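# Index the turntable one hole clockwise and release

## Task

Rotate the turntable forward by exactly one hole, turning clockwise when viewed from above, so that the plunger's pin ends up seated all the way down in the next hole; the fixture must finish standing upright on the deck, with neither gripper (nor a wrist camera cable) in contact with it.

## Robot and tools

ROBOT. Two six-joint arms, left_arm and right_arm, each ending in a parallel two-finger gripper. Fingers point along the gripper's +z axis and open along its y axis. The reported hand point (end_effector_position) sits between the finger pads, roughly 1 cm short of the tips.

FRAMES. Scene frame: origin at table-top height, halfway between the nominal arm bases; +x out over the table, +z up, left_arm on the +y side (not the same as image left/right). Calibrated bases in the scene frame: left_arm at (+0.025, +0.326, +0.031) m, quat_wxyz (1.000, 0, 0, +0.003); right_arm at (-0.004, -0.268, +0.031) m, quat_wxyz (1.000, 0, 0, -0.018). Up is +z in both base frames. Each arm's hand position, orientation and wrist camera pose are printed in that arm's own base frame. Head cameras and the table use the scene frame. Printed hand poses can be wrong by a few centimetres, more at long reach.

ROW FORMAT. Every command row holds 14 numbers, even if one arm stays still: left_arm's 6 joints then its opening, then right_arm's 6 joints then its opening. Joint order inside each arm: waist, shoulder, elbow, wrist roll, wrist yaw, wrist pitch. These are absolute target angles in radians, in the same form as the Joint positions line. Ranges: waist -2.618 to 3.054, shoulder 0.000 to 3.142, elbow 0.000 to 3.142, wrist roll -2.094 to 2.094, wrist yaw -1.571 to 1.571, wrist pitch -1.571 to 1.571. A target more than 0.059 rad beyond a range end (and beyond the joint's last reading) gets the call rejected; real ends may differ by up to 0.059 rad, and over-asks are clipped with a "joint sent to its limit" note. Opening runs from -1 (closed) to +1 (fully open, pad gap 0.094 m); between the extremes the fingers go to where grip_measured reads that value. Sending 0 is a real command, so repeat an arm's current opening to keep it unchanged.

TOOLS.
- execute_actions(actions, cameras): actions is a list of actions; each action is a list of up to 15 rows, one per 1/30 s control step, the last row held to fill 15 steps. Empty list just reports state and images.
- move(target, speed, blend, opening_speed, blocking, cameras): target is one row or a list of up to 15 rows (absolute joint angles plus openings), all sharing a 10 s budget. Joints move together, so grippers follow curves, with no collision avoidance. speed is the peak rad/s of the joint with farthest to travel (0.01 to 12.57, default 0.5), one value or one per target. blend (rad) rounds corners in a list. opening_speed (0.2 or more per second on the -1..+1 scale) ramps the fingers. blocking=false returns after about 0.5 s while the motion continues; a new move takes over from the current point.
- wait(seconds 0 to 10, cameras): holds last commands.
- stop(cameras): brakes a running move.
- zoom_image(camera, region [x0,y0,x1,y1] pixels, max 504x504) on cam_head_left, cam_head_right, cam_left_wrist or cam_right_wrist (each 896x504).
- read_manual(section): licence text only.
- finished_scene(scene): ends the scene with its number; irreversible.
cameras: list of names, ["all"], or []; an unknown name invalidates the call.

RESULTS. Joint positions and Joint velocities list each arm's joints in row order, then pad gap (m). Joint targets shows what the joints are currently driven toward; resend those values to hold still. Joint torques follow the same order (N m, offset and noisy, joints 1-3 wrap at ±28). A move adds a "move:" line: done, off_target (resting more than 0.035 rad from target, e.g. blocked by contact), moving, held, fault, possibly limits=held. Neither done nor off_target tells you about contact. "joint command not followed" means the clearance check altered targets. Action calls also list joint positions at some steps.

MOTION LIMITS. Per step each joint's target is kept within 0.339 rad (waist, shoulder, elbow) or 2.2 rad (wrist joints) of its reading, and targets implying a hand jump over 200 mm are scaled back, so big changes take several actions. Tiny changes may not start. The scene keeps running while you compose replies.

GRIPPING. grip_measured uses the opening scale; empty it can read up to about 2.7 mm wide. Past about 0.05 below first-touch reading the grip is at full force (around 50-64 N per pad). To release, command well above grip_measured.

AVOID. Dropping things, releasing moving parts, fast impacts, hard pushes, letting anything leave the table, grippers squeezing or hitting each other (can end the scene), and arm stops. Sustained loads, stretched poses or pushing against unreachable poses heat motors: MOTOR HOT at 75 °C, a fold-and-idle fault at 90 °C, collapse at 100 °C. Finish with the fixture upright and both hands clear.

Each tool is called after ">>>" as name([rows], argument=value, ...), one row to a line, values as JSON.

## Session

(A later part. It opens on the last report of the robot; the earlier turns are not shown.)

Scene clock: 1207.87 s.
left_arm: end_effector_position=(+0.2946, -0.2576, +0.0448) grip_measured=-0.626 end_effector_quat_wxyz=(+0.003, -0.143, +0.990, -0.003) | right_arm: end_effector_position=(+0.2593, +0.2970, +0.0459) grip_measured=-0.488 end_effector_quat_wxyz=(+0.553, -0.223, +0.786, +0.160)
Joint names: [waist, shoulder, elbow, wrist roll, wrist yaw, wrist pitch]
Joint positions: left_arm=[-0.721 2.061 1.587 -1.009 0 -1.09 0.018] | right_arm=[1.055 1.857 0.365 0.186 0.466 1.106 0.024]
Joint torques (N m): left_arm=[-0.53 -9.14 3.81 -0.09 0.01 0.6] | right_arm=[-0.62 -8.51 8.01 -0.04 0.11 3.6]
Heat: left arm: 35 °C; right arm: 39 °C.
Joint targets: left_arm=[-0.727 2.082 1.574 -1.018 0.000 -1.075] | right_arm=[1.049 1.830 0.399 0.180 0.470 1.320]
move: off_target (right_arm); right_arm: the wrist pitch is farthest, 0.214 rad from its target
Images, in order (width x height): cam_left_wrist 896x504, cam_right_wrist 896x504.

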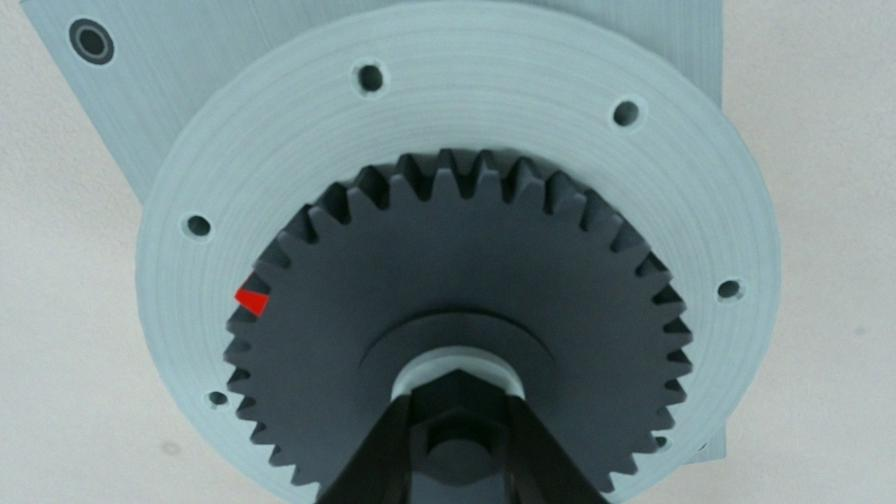

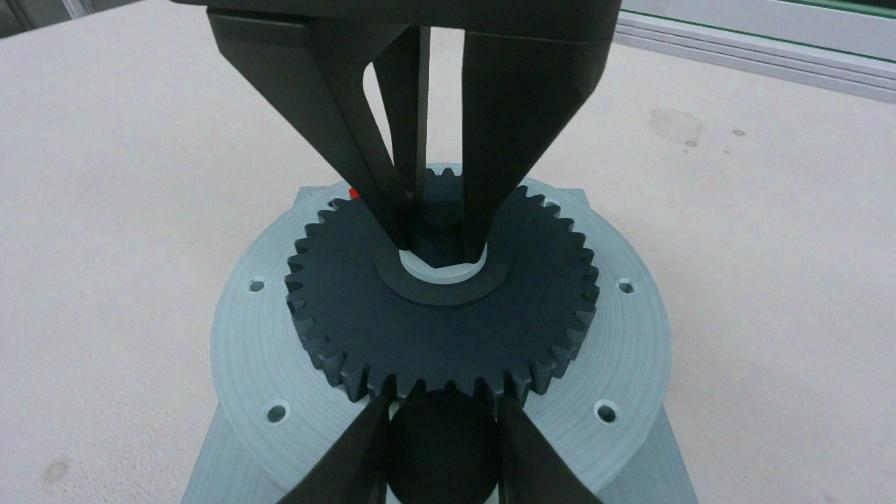

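>>> wait(seconds=0.5, cameras=["all"])

>>> zoom_image(camera="cam_head_left", region=[380, 260, 500, 370])

>>> zoom_image(camera="cam_right_wrist", region=[390, 364, 540, 504])

Scene clock: 1294.53 s.
left_arm: end_effector_position=(+0.2946, -0.2576, +0.0448) grip_measured=-0.626 end_effector_quat_wxyz=(+0.003, -0.143, +0.990, -0.003) | right_arm: end_effector_position=(+0.2593, +0.2970, +0.0459) grip_measured=-0.488 end_effector_quat_wxyz=(+0.553, -0.223, +0.786, +0.160)
Joint names: [waist, shoulder, elbow, wrist roll, wrist yaw, wrist pitch]
Joint positions: left_arm=[-0.721 2.061 1.587 -1.009 0 -1.09 0.018] | right_arm=[1.055 1.857 0.365 0.186 0.466 1.106 0.024]
Joint torques (N m): left_arm=[-0.51 -9.1 3.82 -0.1 0 0.59] | right_arm=[-0.65 -8.51 8.02 -0.05 0.12 3.6]
Heat: left arm: 35 °C; right arm: 59 °C.
Joint targets: left_arm=[-0.727 2.082 1.574 -1.018 0.000 -1.075] | right_arm=[1.049 1.830 0.399 0.180 0.470 1.320]
Tool commands: left_gripper/opening=-0.8 right_gripper/opening=-0.75
wait: 0.50 s; at rest from the start

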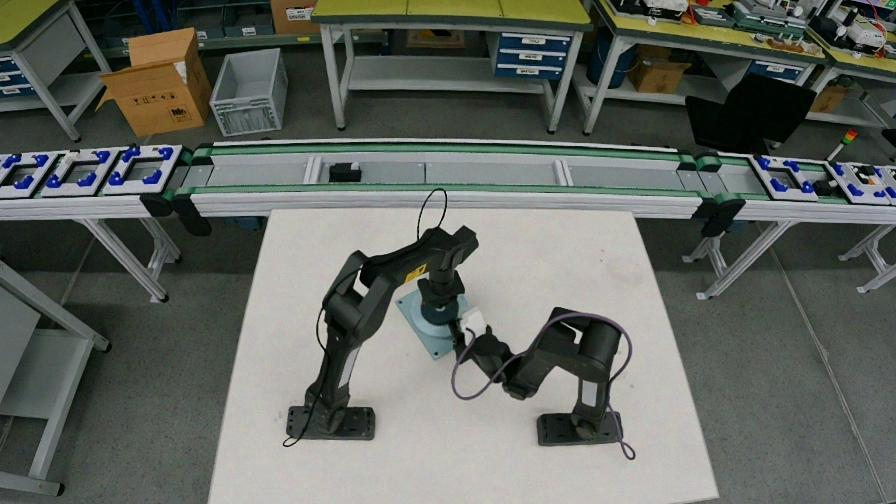

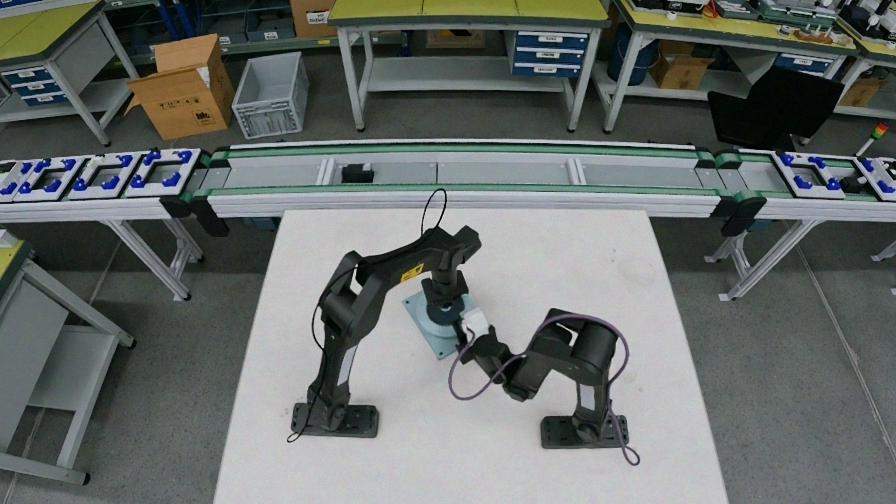

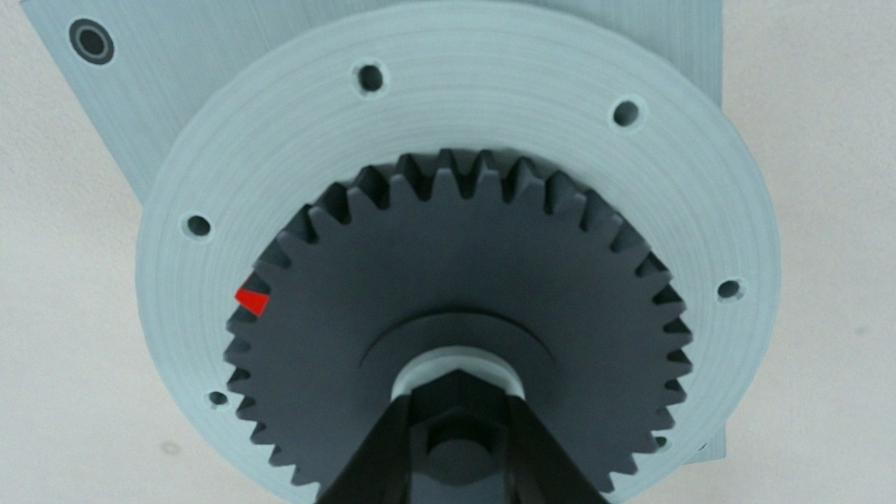

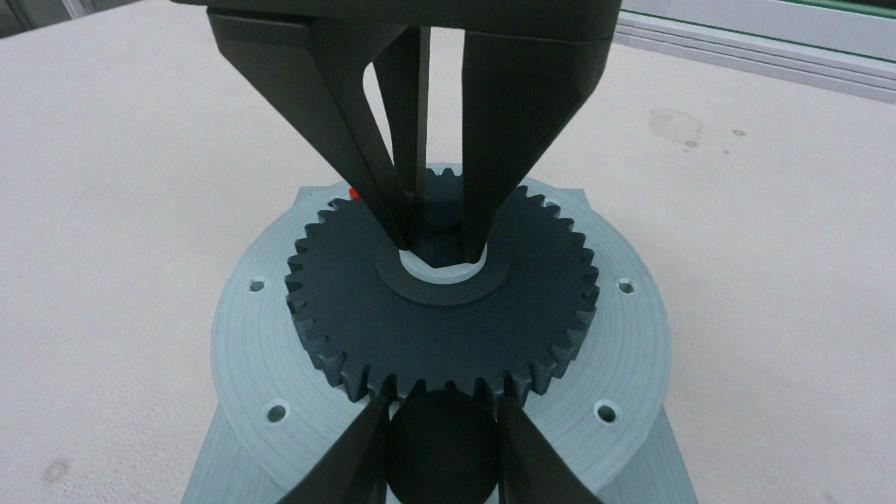

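Scaled by 4.200 from the camera's 896x504 image, which has a finer 1280x720 frame.

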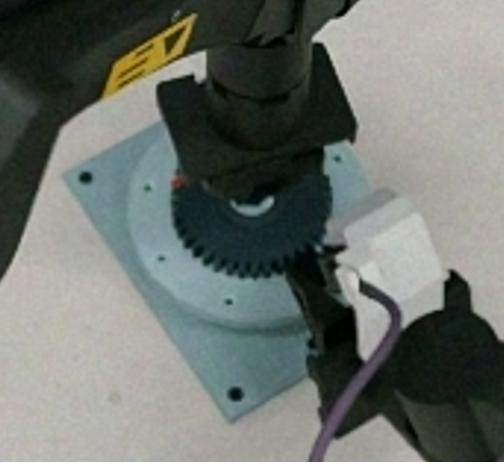

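Scaled by 3.360 from the camera's 896x504 image, which has a finer 1280x720 frame.

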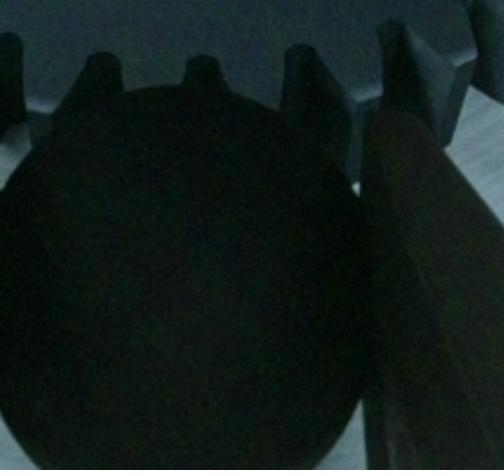

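>>> move(target=[-0.727, 2.082, 1.574, -1.018, 0.0, -1.075, -0.8, 1.055, 1.87, 0.365, 0.186, 0.466, 1.125, -0.75], speed=0.5, cameras=["cam_right_wrist"])

>>> zoom_image(camera="cam_right_wrist", region=[390, 364, 540, 504])

Scene clock: 1302.30 s.
left_arm: end_effector_position=(+0.2946, -0.2576, +0.0448) grip_measured=-0.626 end_effector_quat_wxyz=(+0.003, -0.143, +0.990, -0.003) | right_arm: end_effector_position=(+0.2586, +0.2957, +0.0420) grip_measured=-0.488 end_effector_quat_wxyz=(+0.549, -0.226, +0.790, +0.155)
Joint names: [waist, shoulder, elbow, wrist roll, wrist yaw, wrist pitch]
Joint positions: left_arm=[-0.721 2.061 1.587 -1.009 0 -1.09 0.018] | right_arm=[1.055 1.86 0.365 0.186 0.466 1.092 0.024]
Joint torques (N m): left_arm=[-0.53 -9.11 3.84 -0.1 0 0.61] | right_arm=[-0.06 -5.63 4.63 0.01 0.1 1.96]
Heat: left arm: 35 °C; right arm: 59 °C.
Joint targets: left_arm=[-0.727 2.082 1.574 -1.018 0.000 -1.075] | right_arm=[1.055 1.870 0.365 0.186 0.466 1.125]
move: done
Images, in order (width x height): cam_right_wrist 896x504.

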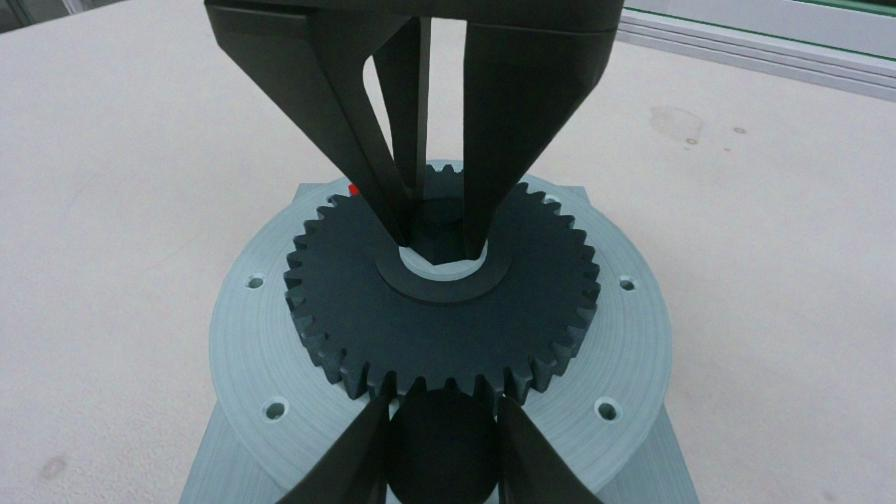

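Scaled by 3.360 from the camera's 896x504 image, which has a finer 1280x720 frame.

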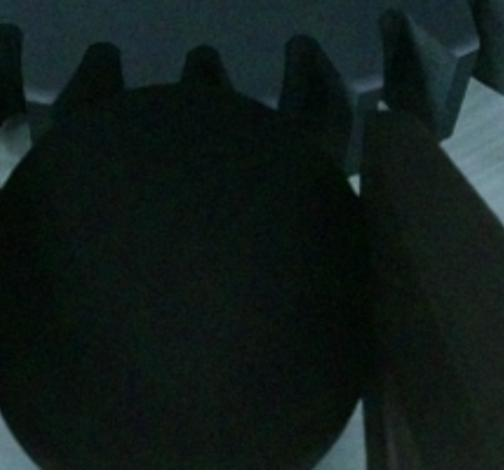

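>>> move(target=[-0.727, 2.082, 1.574, -1.018, 0.0, -1.075, -0.8, 1.055, 1.80, 0.425, 0.186, 0.47, 1.50, -0.8], speed=0.3, cameras=["cam_left_wrist", "cam_right_wrist"])

>>> zoom_image(camera="cam_right_wrist", region=[390, 364, 540, 504])

>>> move(target=[-0.727, 2.082, 1.574, -1.018, 0.0, -1.075, -0.8, 1.055, 1.87, 0.365, 0.186, 0.47, 1.125, -0.8], speed=0.4, cameras=["cam_right_wrist"])

>>> zoom_image(camera="cam_right_wrist", region=[390, 364, 540, 504])

Scene clock: 1407.97 s.
left_arm: end_effector_position=(+0.2946, -0.2576, +0.0448) grip_measured=-0.626 end_effector_quat_wxyz=(+0.003, -0.143, +0.990, -0.003) | right_arm: end_effector_position=(+0.2605, +0.2990, +0.0513) grip_measured=-0.488 end_effector_quat_wxyz=(+0.561, -0.217, +0.781, +0.168)
Joint names: [waist, shoulder, elbow, wrist roll, wrist yaw, wrist pitch]
Joint positions: left_arm=[-0.721 2.061 1.587 -1.009 0 -1.09 0.018] | right_arm=[1.055 1.86 0.365 0.186 0.466 1.136 0.024]
Joint torques (N m): left_arm=[-0.53 -9.1 3.81 -0.1 0 0.59] | right_arm=[-0.03 -11.23 10.62 0.02 0.11 4.97]
Heat: left arm: 35 °C; right arm: 56 °C.
Joint targets: left_arm=[-0.727 2.082 1.574 -1.018 0.000 -1.075] | right_arm=[1.055 1.800 0.425 0.186 0.470 1.500]
move: off_target (right_arm); right_arm: the wrist pitch is farthest, 0.364 rad from its target
Images, in order (width x height): cam_left_wrist 896x504, cam_right_wrist 896x504.

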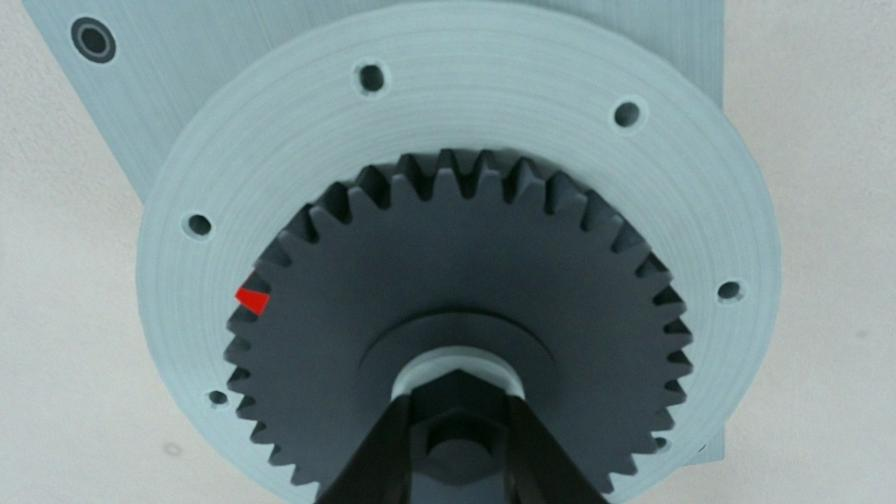

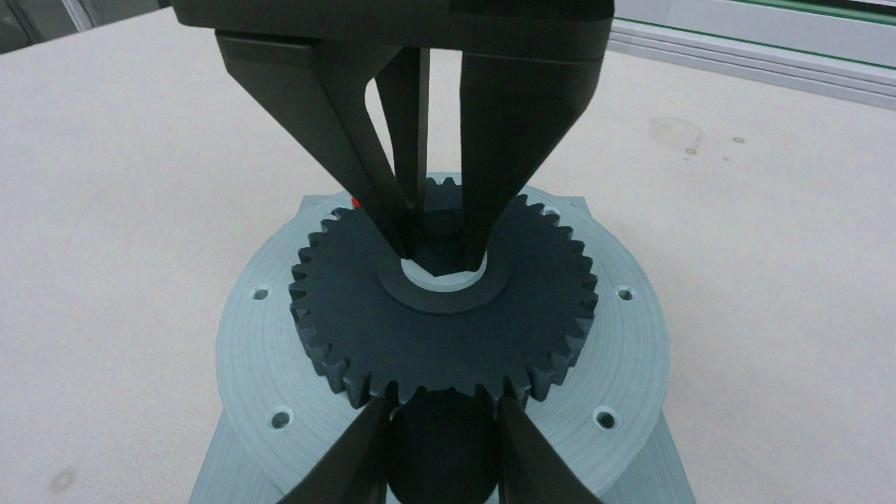

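Scaled by 3.360 from the camera's 896x504 image, which has a finer 1280x720 frame.

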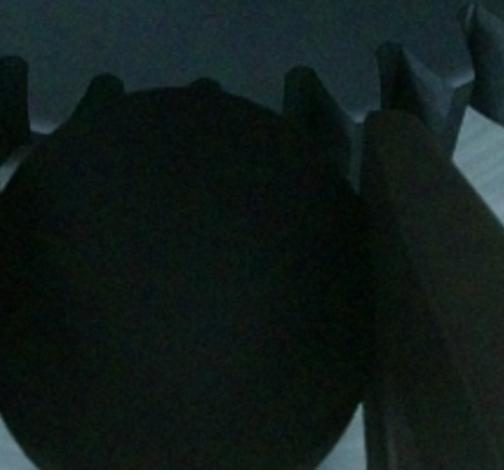

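Scene clock: 1409.20 s.
left_arm: end_effector_position=(+0.2946, -0.2576, +0.0448) grip_measured=-0.626 end_effector_quat_wxyz=(+0.003, -0.143, +0.990, -0.003) | right_arm: end_effector_position=(+0.2588, +0.2963, +0.0430) grip_measured=-0.488 end_effector_quat_wxyz=(+0.550, -0.225, +0.789, +0.157)
Joint names: [waist, shoulder, elbow, wrist roll, wrist yaw, wrist pitch]
Joint positions: left_arm=[-0.721 2.061 1.587 -1.009 0 -1.09 0.018] | right_arm=[1.055 1.862 0.365 0.186 0.466 1.102 0.024]
Joint torques (N m): left_arm=[-0.5 -9.13 3.84 -0.09 0 0.6] | right_arm=[-0.1 -5.83 4.74 0.03 0.13 1.87]
Heat: left arm: 35 °C; right arm: 56 °C.
Joint targets: left_arm=[-0.727 2.082 1.574 -1.018 0.000 -1.075] | right_arm=[1.055 1.870 0.365 0.186 0.470 1.125]
move: done
Images, in order (width x height): cam_right_wrist 896x504.

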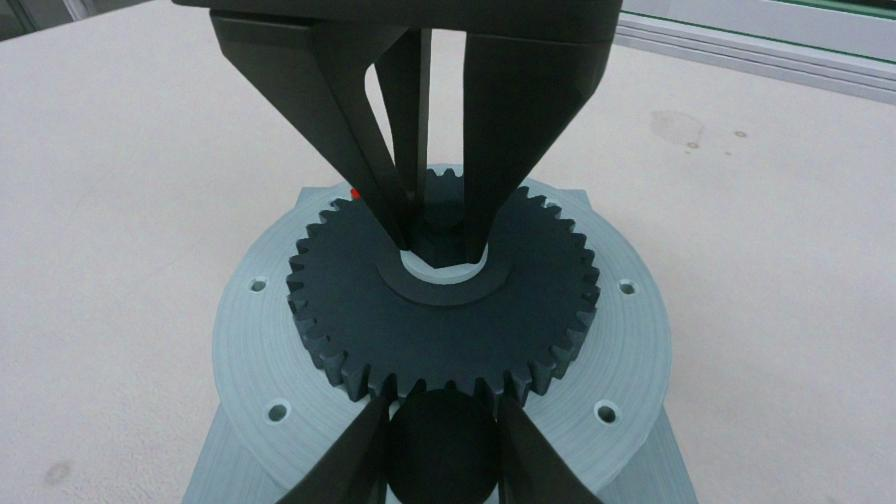

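Scaled by 3.360 from the camera's 896x504 image, which has a finer 1280x720 frame.

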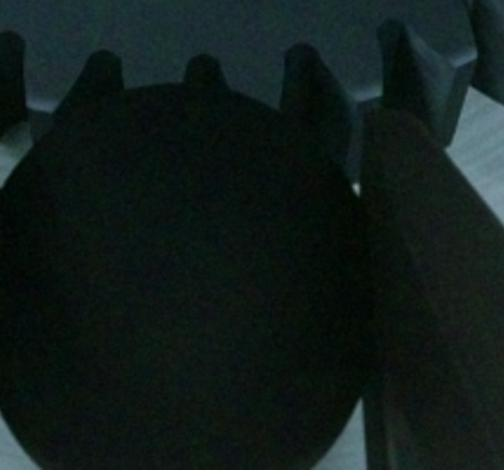

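>>> move(target=[-0.727, 2.082, 1.574, -1.018, 0.0, -1.075, -0.8, 1.055, 1.76, 0.455, 0.186, 0.47, 1.62, -0.9], speed=0.4, cameras=["cam_left_wrist", "cam_right_wrist"])

>>> zoom_image(camera="cam_right_wrist", region=[390, 364, 540, 504])

>>> move(target=[-0.727, 2.082, 1.574, -1.018, 0.0, -1.075, -0.8, 1.055, 1.87, 0.365, 0.186, 0.47, 1.125, -0.9], speed=0.5, cameras=["cam_right_wrist"])

>>> zoom_image(camera="cam_right_wrist", region=[390, 364, 540, 504])

Scene clock: 1454.20 s.
left_arm: end_effector_position=(+0.2946, -0.2576, +0.0448) grip_measured=-0.626 end_effector_quat_wxyz=(+0.003, -0.143, +0.990, -0.003) | right_arm: end_effector_position=(+0.2588, +0.2963, +0.0438) grip_measured=-0.488 end_effector_quat_wxyz=(+0.552, -0.224, +0.787, +0.159)
Joint names: [waist, shoulder, elbow, wrist roll, wrist yaw, wrist pitch]
Joint positions: left_arm=[-0.721 2.061 1.587 -1.009 0 -1.09 0.018] | right_arm=[1.055 1.864 0.362 0.186 0.465 1.111 0.024]
Joint torques (N m): left_arm=[-0.5 -9.13 3.81 -0.1 0 0.59] | right_arm=[-0.08 -6.5 4.89 0.02 0.09 1.85]
Heat: left arm: 36 °C; right arm: 51 °C.
Joint targets: left_arm=[-0.727 2.082 1.574 -1.018 0.000 -1.075] | right_arm=[1.055 1.862 0.365 0.186 0.465 1.132]
move: held (right_arm; a check stopped the path); limits=held; right_arm: the wrist pitch is farthest, 0.509 rad from its target
joint command not followed: on one or more control steps a check withheld the commanded joint targets of the right arm, and it was not sent them on those steps.
cause: the commanded joint targets, or the way to them, would bring a part of the robot too close to another arm (this arm's fingers and the left arm's wrist (the part past the wrist yaw), at the place that arm is still heading or pushing toward).
Images, in order (width x height): cam_left_wrist 896x504, cam_right_wrist 896x504.

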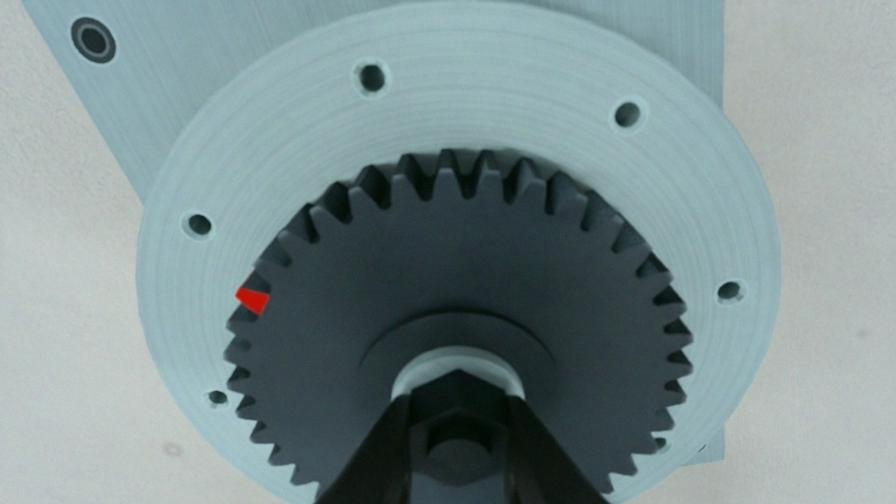

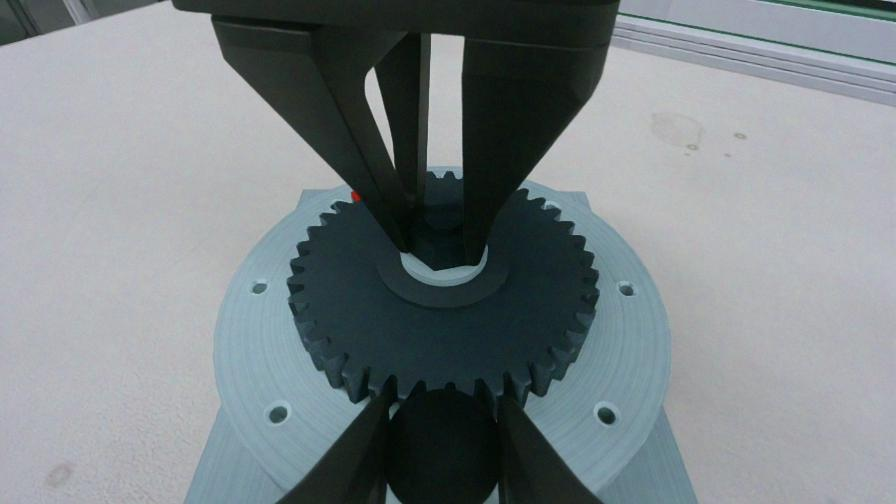

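Scaled by 3.360 from the camera's 896x504 image, which has a finer 1280x720 frame.

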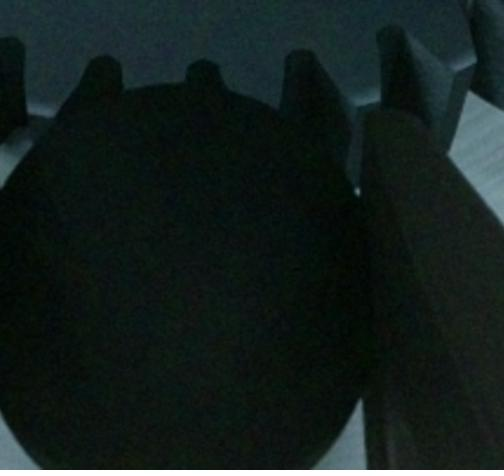

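Scene clock: 1454.90 s.
left_arm: end_effector_position=(+0.2946, -0.2576, +0.0448) grip_measured=-0.626 end_effector_quat_wxyz=(+0.003, -0.143, +0.990, -0.003) | right_arm: end_effector_position=(+0.2587, +0.2963, +0.0436) grip_measured=-0.488 end_effector_quat_wxyz=(+0.552, -0.224, +0.787, +0.159)
Joint names: [waist, shoulder, elbow, wrist roll, wrist yaw, wrist pitch]
Joint positions: left_arm=[-0.721 2.061 1.587 -1.009 0 -1.09 0.018] | right_arm=[1.055 1.864 0.362 0.186 0.465 1.11 0.024]
Joint torques (N m): left_arm=[-0.51 -9.1 3.81 -0.09 0 0.59] | right_arm=[-0.06 -5.93 4.9 0.02 0.12 1.79]
Heat: left arm: 36 °C; right arm: 51 °C.
Joint targets: left_arm=[-0.727 2.082 1.574 -1.018 0.000 -1.075] | right_arm=[1.055 1.870 0.365 0.186 0.470 1.125]
move: done
Images, in order (width x height): cam_right_wrist 896x504.

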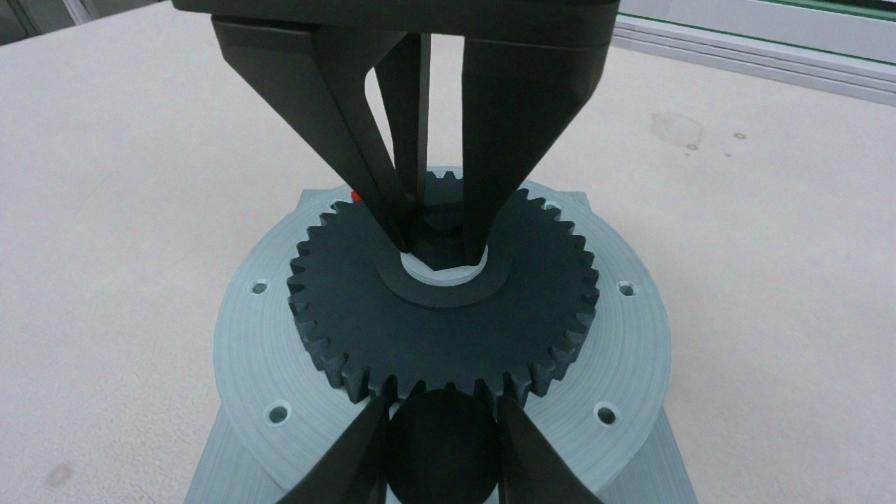

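Scaled by 3.360 from the camera's 896x504 image, which has a finer 1280x720 frame.

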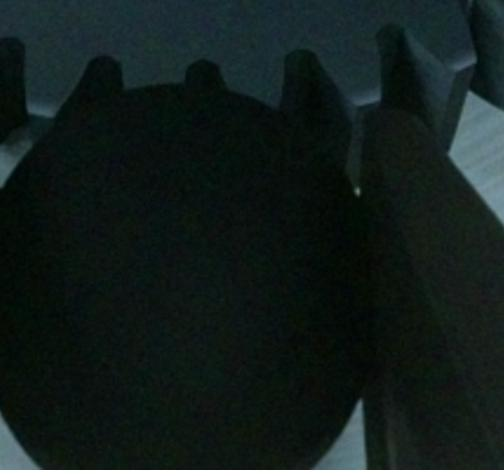

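>>> zoom_image(camera="cam_right_wrist", region=[610, 80, 790, 180])

>>> zoom_image(camera="cam_right_wrist", region=[200, 380, 400, 504])

>>> zoom_image(camera="cam_left_wrist", region=[600, 380, 780, 504])

>>> zoom_image(camera="cam_left_wrist", region=[40, 0, 240, 120])

>>> move(target=[-0.727, 2.082, 1.574, -1.018, 0.0, -1.075, -0.8, 1.055, 1.80, 0.425, 0.186, 0.47, 1.50, -0.9], speed=0.4, cameras=["cam_left_wrist", "cam_right_wrist", "cam_head_left"])

>>> zoom_image(camera="cam_right_wrist", region=[610, 80, 790, 180])

>>> zoom_image(camera="cam_right_wrist", region=[200, 380, 400, 504])

>>> zoom_image(camera="cam_left_wrist", region=[600, 380, 780, 504])

>>> zoom_image(camera="cam_left_wrist", region=[40, 0, 240, 120])

>>> move(target=[-0.727, 2.082, 1.574, -1.018, 0.0, -1.075, -0.8, 1.055, 1.87, 0.365, 0.186, 0.47, 1.125, -0.9], speed=0.5)

Scaled by 2.800 from the camera's 896x504 image, which has a finer 1280x720 frame.

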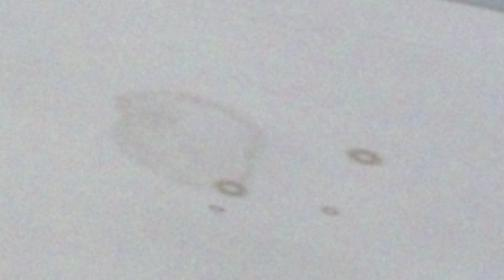

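Scaled by 2.520 from the camera's 896x504 image, which has a finer 1280x720 frame.

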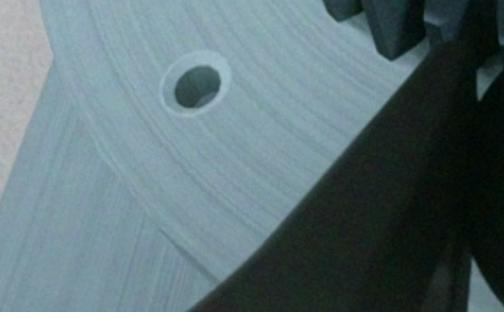

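This scene's latest camera images include none from cam_left_wrist. They are from: cam_right_wrist. cam_left_wrist's image comes with the result of a call that names it in "cameras".

This scene's latest camera images include none from cam_left_wrist. They are from: cam_right_wrist. cam_left_wrist's image comes with the result of a call that names it in "cameras".

Scene clock: 1510.07 s.
left_arm: end_effector_position=(+0.2946, -0.2576, +0.0448) grip_measured=-0.626 end_effector_quat_wxyz=(+0.003, -0.143, +0.990, -0.003) | right_arm: end_effector_position=(+0.2603, +0.2990, +0.0512) grip_measured=-0.488 end_effector_quat_wxyz=(+0.562, -0.217, +0.780, +0.169)
Joint names: [waist, shoulder, elbow, wrist roll, wrist yaw, wrist pitch]
Joint positions: left_arm=[-0.721 2.061 1.587 -1.009 0 -1.09 0.018] | right_arm=[1.055 1.864 0.363 0.186 0.465 1.145 0.024]
Joint torques (N m): left_arm=[-0.57 -9.1 3.85 -0.09 -0.01 0.59] | right_arm=[-0.03 -11.52 10.81 0.04 0.12 4.9]
Heat: left arm: 36 °C; right arm: 50 °C.
Joint targets: left_arm=[-0.727 2.082 1.574 -1.018 0.000 -1.075] | right_arm=[1.055 1.800 0.425 0.186 0.470 1.500]
move: off_target (right_arm); right_arm: the wrist pitch is farthest, 0.355 rad from its target
Images, in order (width x height): cam_head_left 896x504, cam_left_wrist 896x504, cam_right_wrist 896x504.

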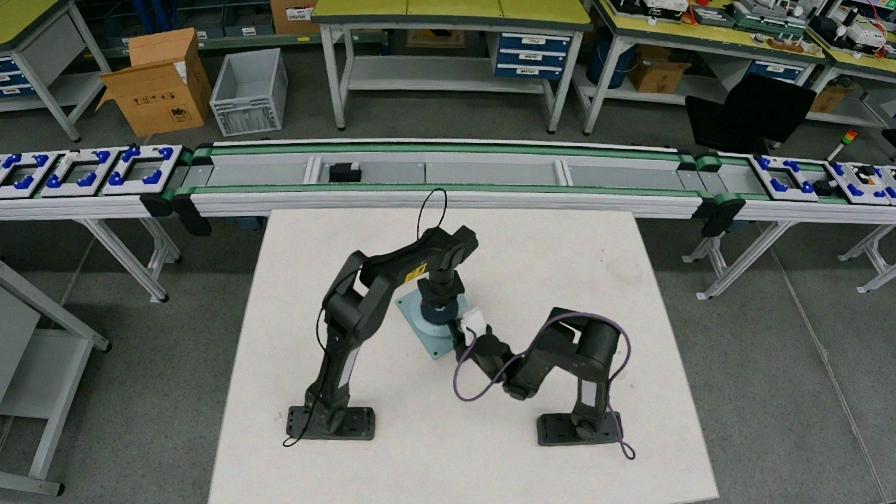

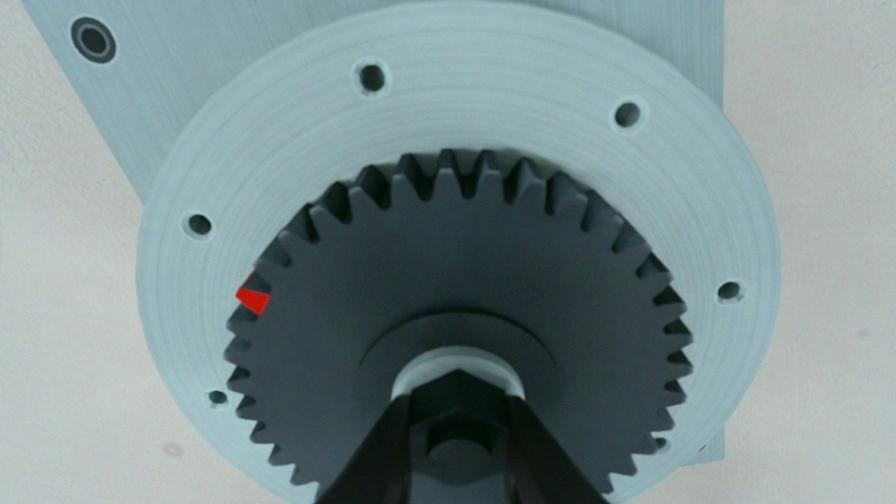

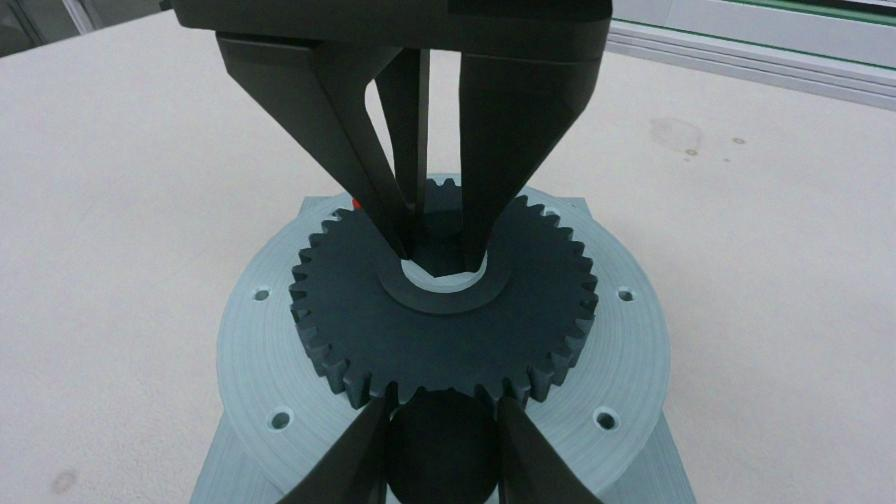

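Scaled by 2.800 from the camera's 896x504 image, which has a finer 1280x720 frame.

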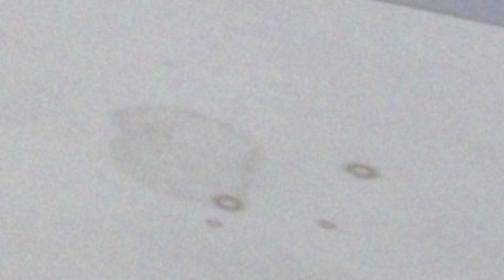

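Scaled by 2.520 from the camera's 896x504 image, which has a finer 1280x720 frame.

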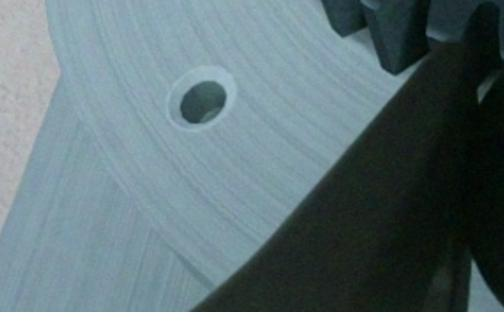

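Scaled by 2.800 from the camera's 896x504 image, which has a finer 1280x720 frame.

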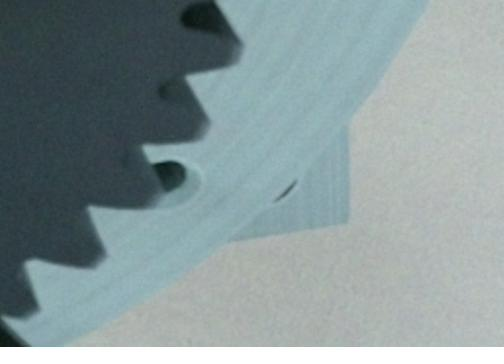

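Scaled by 2.520 from the camera's 896x504 image, which has a finer 1280x720 frame.

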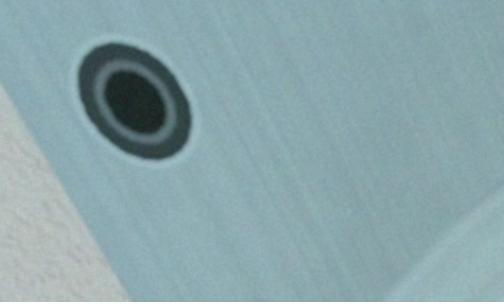

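Scene clock: 1511.13 s.
left_arm: end_effector_position=(+0.2946, -0.2576, +0.0448) grip_measured=-0.626 end_effector_quat_wxyz=(+0.003, -0.143, +0.990, -0.003) | right_arm: end_effector_position=(+0.2588, +0.2962, +0.0434) grip_measured=-0.488 end_effector_quat_wxyz=(+0.551, -0.224, +0.788, +0.159)
Joint names: [waist, shoulder, elbow, wrist roll, wrist yaw, wrist pitch]
Joint positions: left_arm=[-0.721 2.061 1.587 -1.009 0 -1.09 0.018] | right_arm=[1.055 1.864 0.363 0.186 0.465 1.109 0.024]
Joint torques (N m): left_arm=[-0.5 -9.09 3.82 -0.09 -0.01 0.6] | right_arm=[-0.05 -5.96 4.77 0.02 0.12 1.79]
Heat: left arm: 36 °C; right arm: 51 °C.
Joint targets: left_arm=[-0.727 2.082 1.574 -1.018 0.000 -1.075] | right_arm=[1.055 1.870 0.365 0.186 0.470 1.125]
move: done

>>> move([
  [-0.727, 2.082, 1.574, -1.018, 0.0, -1.075, -0.8, 1.055, 1.875, 0.365, 0.186, 0.466, 1.12, 0.0],
  [-0.727, 2.082, 1.574, -1.018, 0.0, -1.075, -0.8, 1.083, 1.828, 0.325, 0.195, 0.511, 1.104, 0.0],
  [-0.727, 2.082, 1.574, -1.018, 0.0, -1.075, -0.8, 1.303, 1.744, 0.544, 0.62, 0.95, 0.48, 0.0],
], speed=0.2, opening_speed=0.4, cameras=["cam_right_wrist", "cam_head_left"])

>>> zoom_image(camera="cam_right_wrist", region=[270, 290, 620, 504])

Scene clock: 1818.77 s.
left_arm: end_effector_position=(+0.2946, -0.2576, +0.0448) grip_measured=-0.626 end_effector_quat_wxyz=(+0.003, -0.143, +0.990, -0.003) | right_arm: end_effector_position=(+0.2282, +0.2858, +0.0437) grip_measured=-0.002 end_effector_quat_wxyz=(+0.541, -0.109, +0.832, +0.051)
Joint names: [waist, shoulder, elbow, wrist roll, wrist yaw, wrist pitch]
Joint positions: left_arm=[-0.721 2.061 1.587 -1.009 0 -1.09 0.018] | right_arm=[1.295 1.77 0.527 0.607 0.929 0.492 0.047]
Joint torques (N m): left_arm=[-0.5 -9.11 3.82 -0.09 0 0.58] | right_arm=[0.69 -8.58 7.47 0.16 0.5 1.18]
Heat: left arm: 36 °C; right arm: 43 °C.
Joint targets: left_arm=[-0.727 2.082 1.574 -1.018 0.000 -1.075] | right_arm=[1.303 1.744 0.544 0.620 0.950 0.480]
move: done
Images, in order (width x height): cam_head_left 896x504, cam_right_wrist 896x504.

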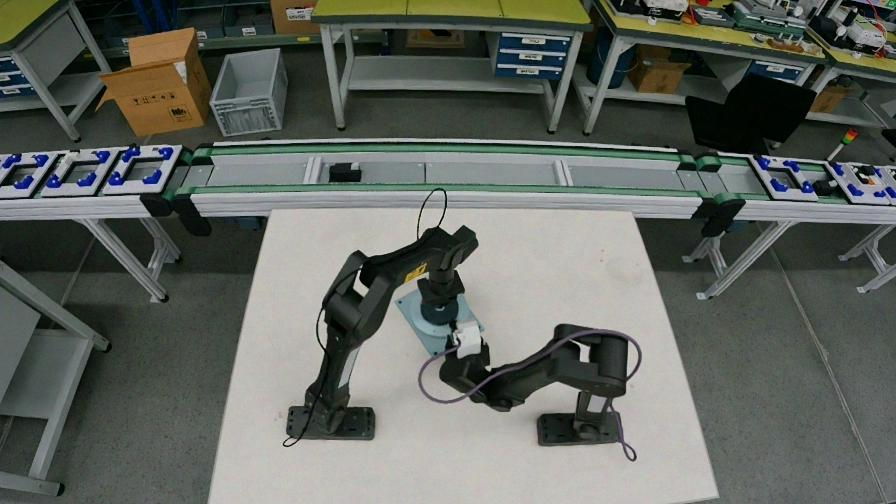

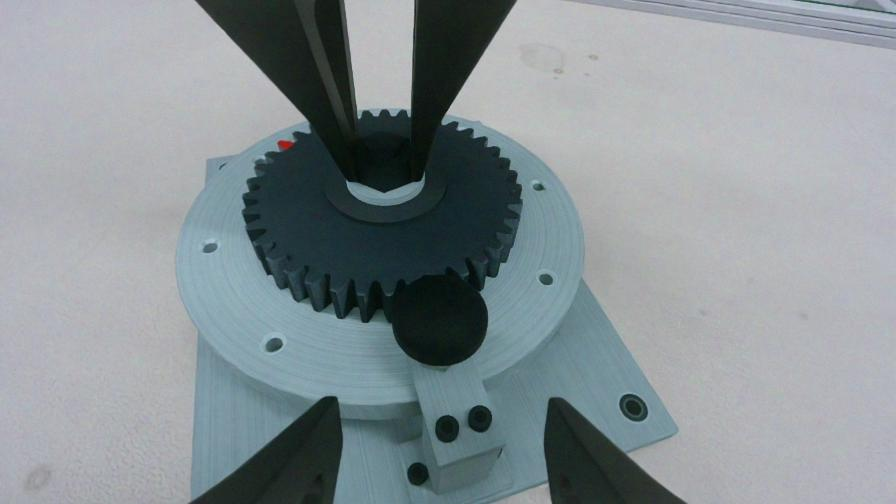

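Scaled by 1.440 from the camera's 896x504 image, which has a finer 1280x720 frame.

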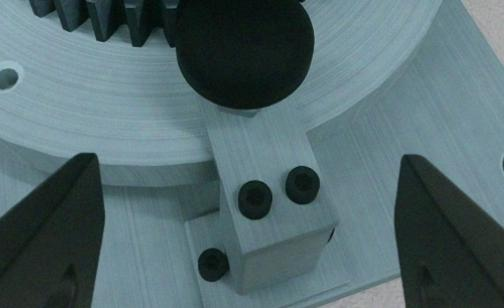

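>>> move(target=[-0.727, 2.082, 1.574, -1.018, 0.0, -1.075, -0.8, 1.238, 1.860, 0.609, 0.628, 0.963, 0.537, 0.1], speed=0.15, cameras=["cam_right_wrist"])

>>> zoom_image(camera="cam_right_wrist", region=[270, 290, 620, 504])

Scene clock: 1848.03 s.
left_arm: end_effector_position=(+0.2946, -0.2576, +0.0448) grip_measured=-0.626 end_effector_quat_wxyz=(+0.003, -0.143, +0.990, -0.003) | right_arm: end_effector_position=(+0.2494, +0.2915, +0.0432) grip_measured=+0.098 end_effector_quat_wxyz=(+0.551, -0.074, +0.830, +0.047)
Joint names: [waist, shoulder, elbow, wrist roll, wrist yaw, wrist pitch]
Joint positions: left_arm=[-0.721 2.061 1.587 -1.009 0 -1.09 0.018] | right_arm=[1.245 1.843 0.591 0.615 0.942 0.529 0.052]
Joint torques (N m): left_arm=[-0.51 -9.1 3.81 -0.09 -0.01 0.59] | right_arm=[-0.8 -5.82 7.51 0.15 0.51 1.35]
Heat: left arm: 36 °C; right arm: 41 °C.
Joint targets: left_arm=[-0.727 2.082 1.574 -1.018 0.000 -1.075] | right_arm=[1.238 1.860 0.609 0.628 0.963 0.537]
move: done
Images, in order (width x height): cam_right_wrist 896x504.

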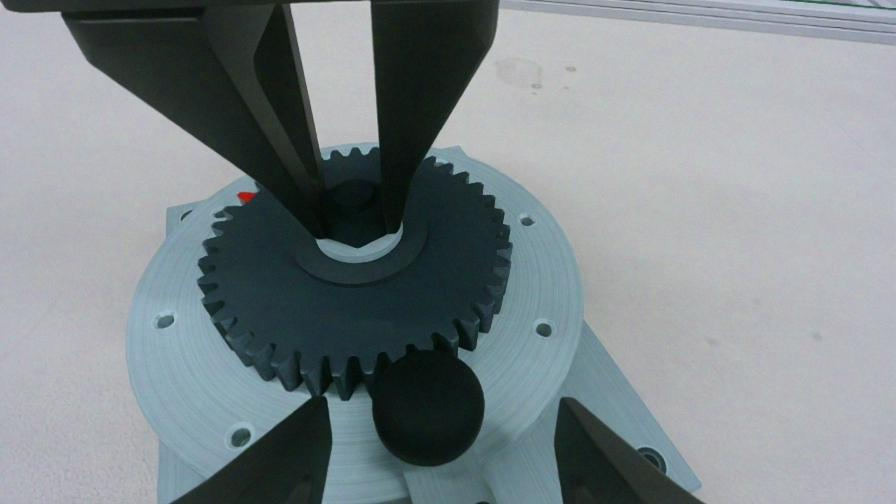

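Scaled by 1.440 from the camera's 896x504 image, which has a finer 1280x720 frame.

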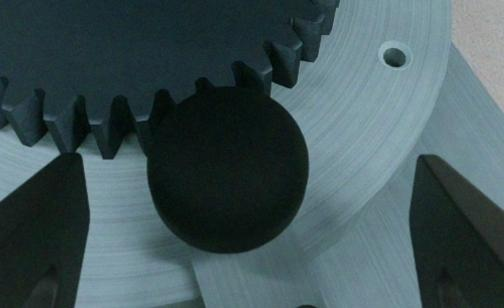

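>>> move(target=[-0.727, 2.082, 1.574, -1.018, 0.0, -1.075, -0.8, 1.221, 1.901, 0.648, 0.633, 0.971, 0.543, 0.0], speed=0.1, cameras=["cam_right_wrist"])

>>> zoom_image(camera="cam_right_wrist", region=[270, 290, 620, 504])

Scene clock: 1873.67 s.
left_arm: end_effector_position=(+0.2946, -0.2576, +0.0448) grip_measured=-0.626 end_effector_quat_wxyz=(+0.003, -0.143, +0.990, -0.003) | right_arm: end_effector_position=(+0.2581, +0.2965, +0.0417) grip_measured=+0.002 end_effector_quat_wxyz=(+0.554, -0.062, +0.829, +0.043)
Joint names: [waist, shoulder, elbow, wrist roll, wrist yaw, wrist pitch]
Joint positions: left_arm=[-0.721 2.061 1.587 -1.009 0 -1.09 0.018] | right_arm=[1.229 1.882 0.63 0.62 0.95 0.535 0.047]
Joint torques (N m): left_arm=[-0.54 -9.11 3.84 -0.09 0 0.6] | right_arm=[-0.88 -6.11 7.45 0.16 0.5 1.36]
Heat: left arm: 36 °C; right arm: 41 °C.
Joint targets: left_arm=[-0.727 2.082 1.574 -1.018 0.000 -1.075] | right_arm=[1.221 1.901 0.648 0.633 0.971 0.543]
move: done
Images, in order (width x height): cam_right_wrist 896x504.

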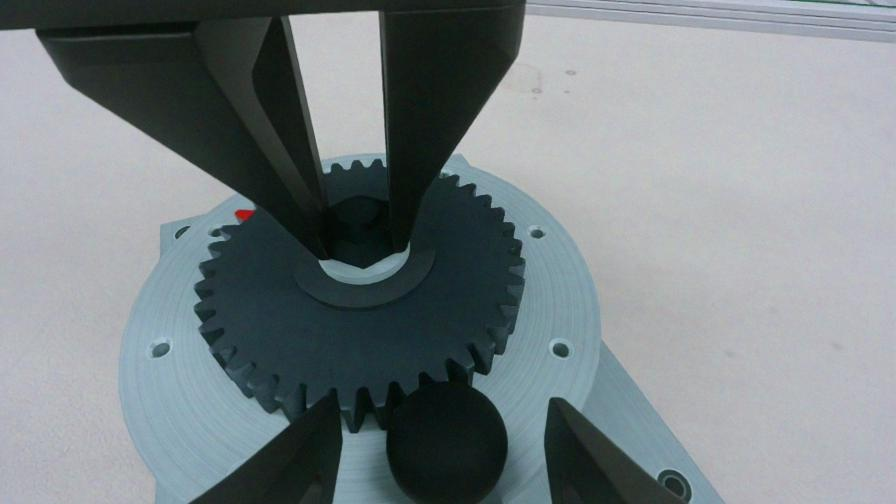

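Scaled by 1.440 from the camera's 896x504 image, which has a finer 1280x720 frame.

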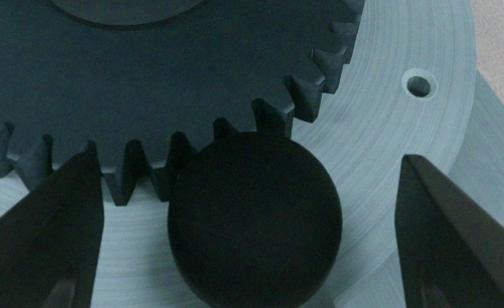

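>>> move(target=[-0.727, 2.082, 1.574, -1.018, 0.0, -1.075, -0.8, 1.221, 1.901, 0.648, 0.633, 0.971, 0.543, -0.9], opening_speed=0.3, cameras=["cam_right_wrist"])

>>> zoom_image(camera="cam_right_wrist", region=[270, 290, 620, 504])

Scene clock: 1889.20 s.
left_arm: end_effector_position=(+0.2946, -0.2576, +0.0448) grip_measured=-0.626 end_effector_quat_wxyz=(+0.003, -0.143, +0.990, -0.003) | right_arm: end_effector_position=(+0.2583, +0.2963, +0.0420) grip_measured=-0.488 end_effector_quat_wxyz=(+0.555, -0.061, +0.829, +0.043)
Joint names: [waist, shoulder, elbow, wrist roll, wrist yaw, wrist pitch]
Joint positions: left_arm=[-0.721 2.061 1.587 -1.009 0 -1.09 0.018] | right_arm=[1.229 1.882 0.63 0.621 0.952 0.535 0.024]
Joint torques (N m): left_arm=[-0.47 -9.1 3.84 -0.09 0 0.6] | right_arm=[-0.9 -6.12 7.46 0.14 0.47 1.37]
Heat: left arm: 36 °C; right arm: 41 °C.
Joint targets: left_arm=[-0.727 2.082 1.574 -1.018 0.000 -1.075] | right_arm=[1.221 1.901 0.648 0.633 0.971 0.543]
move: done
Images, in order (width x height): cam_right_wrist 896x504.

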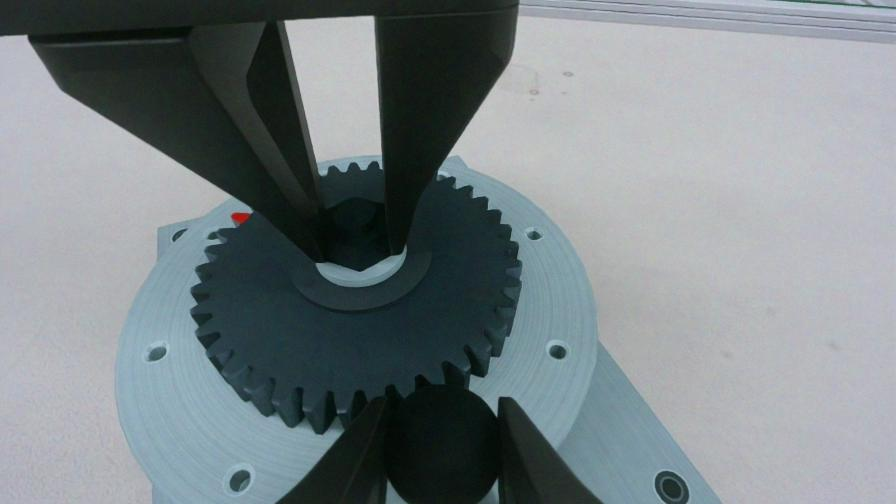

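Scaled by 1.440 from the camera's 896x504 image, which has a finer 1280x720 frame.

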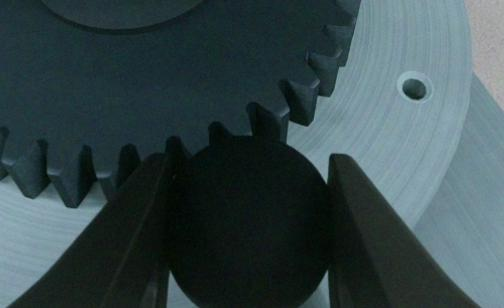

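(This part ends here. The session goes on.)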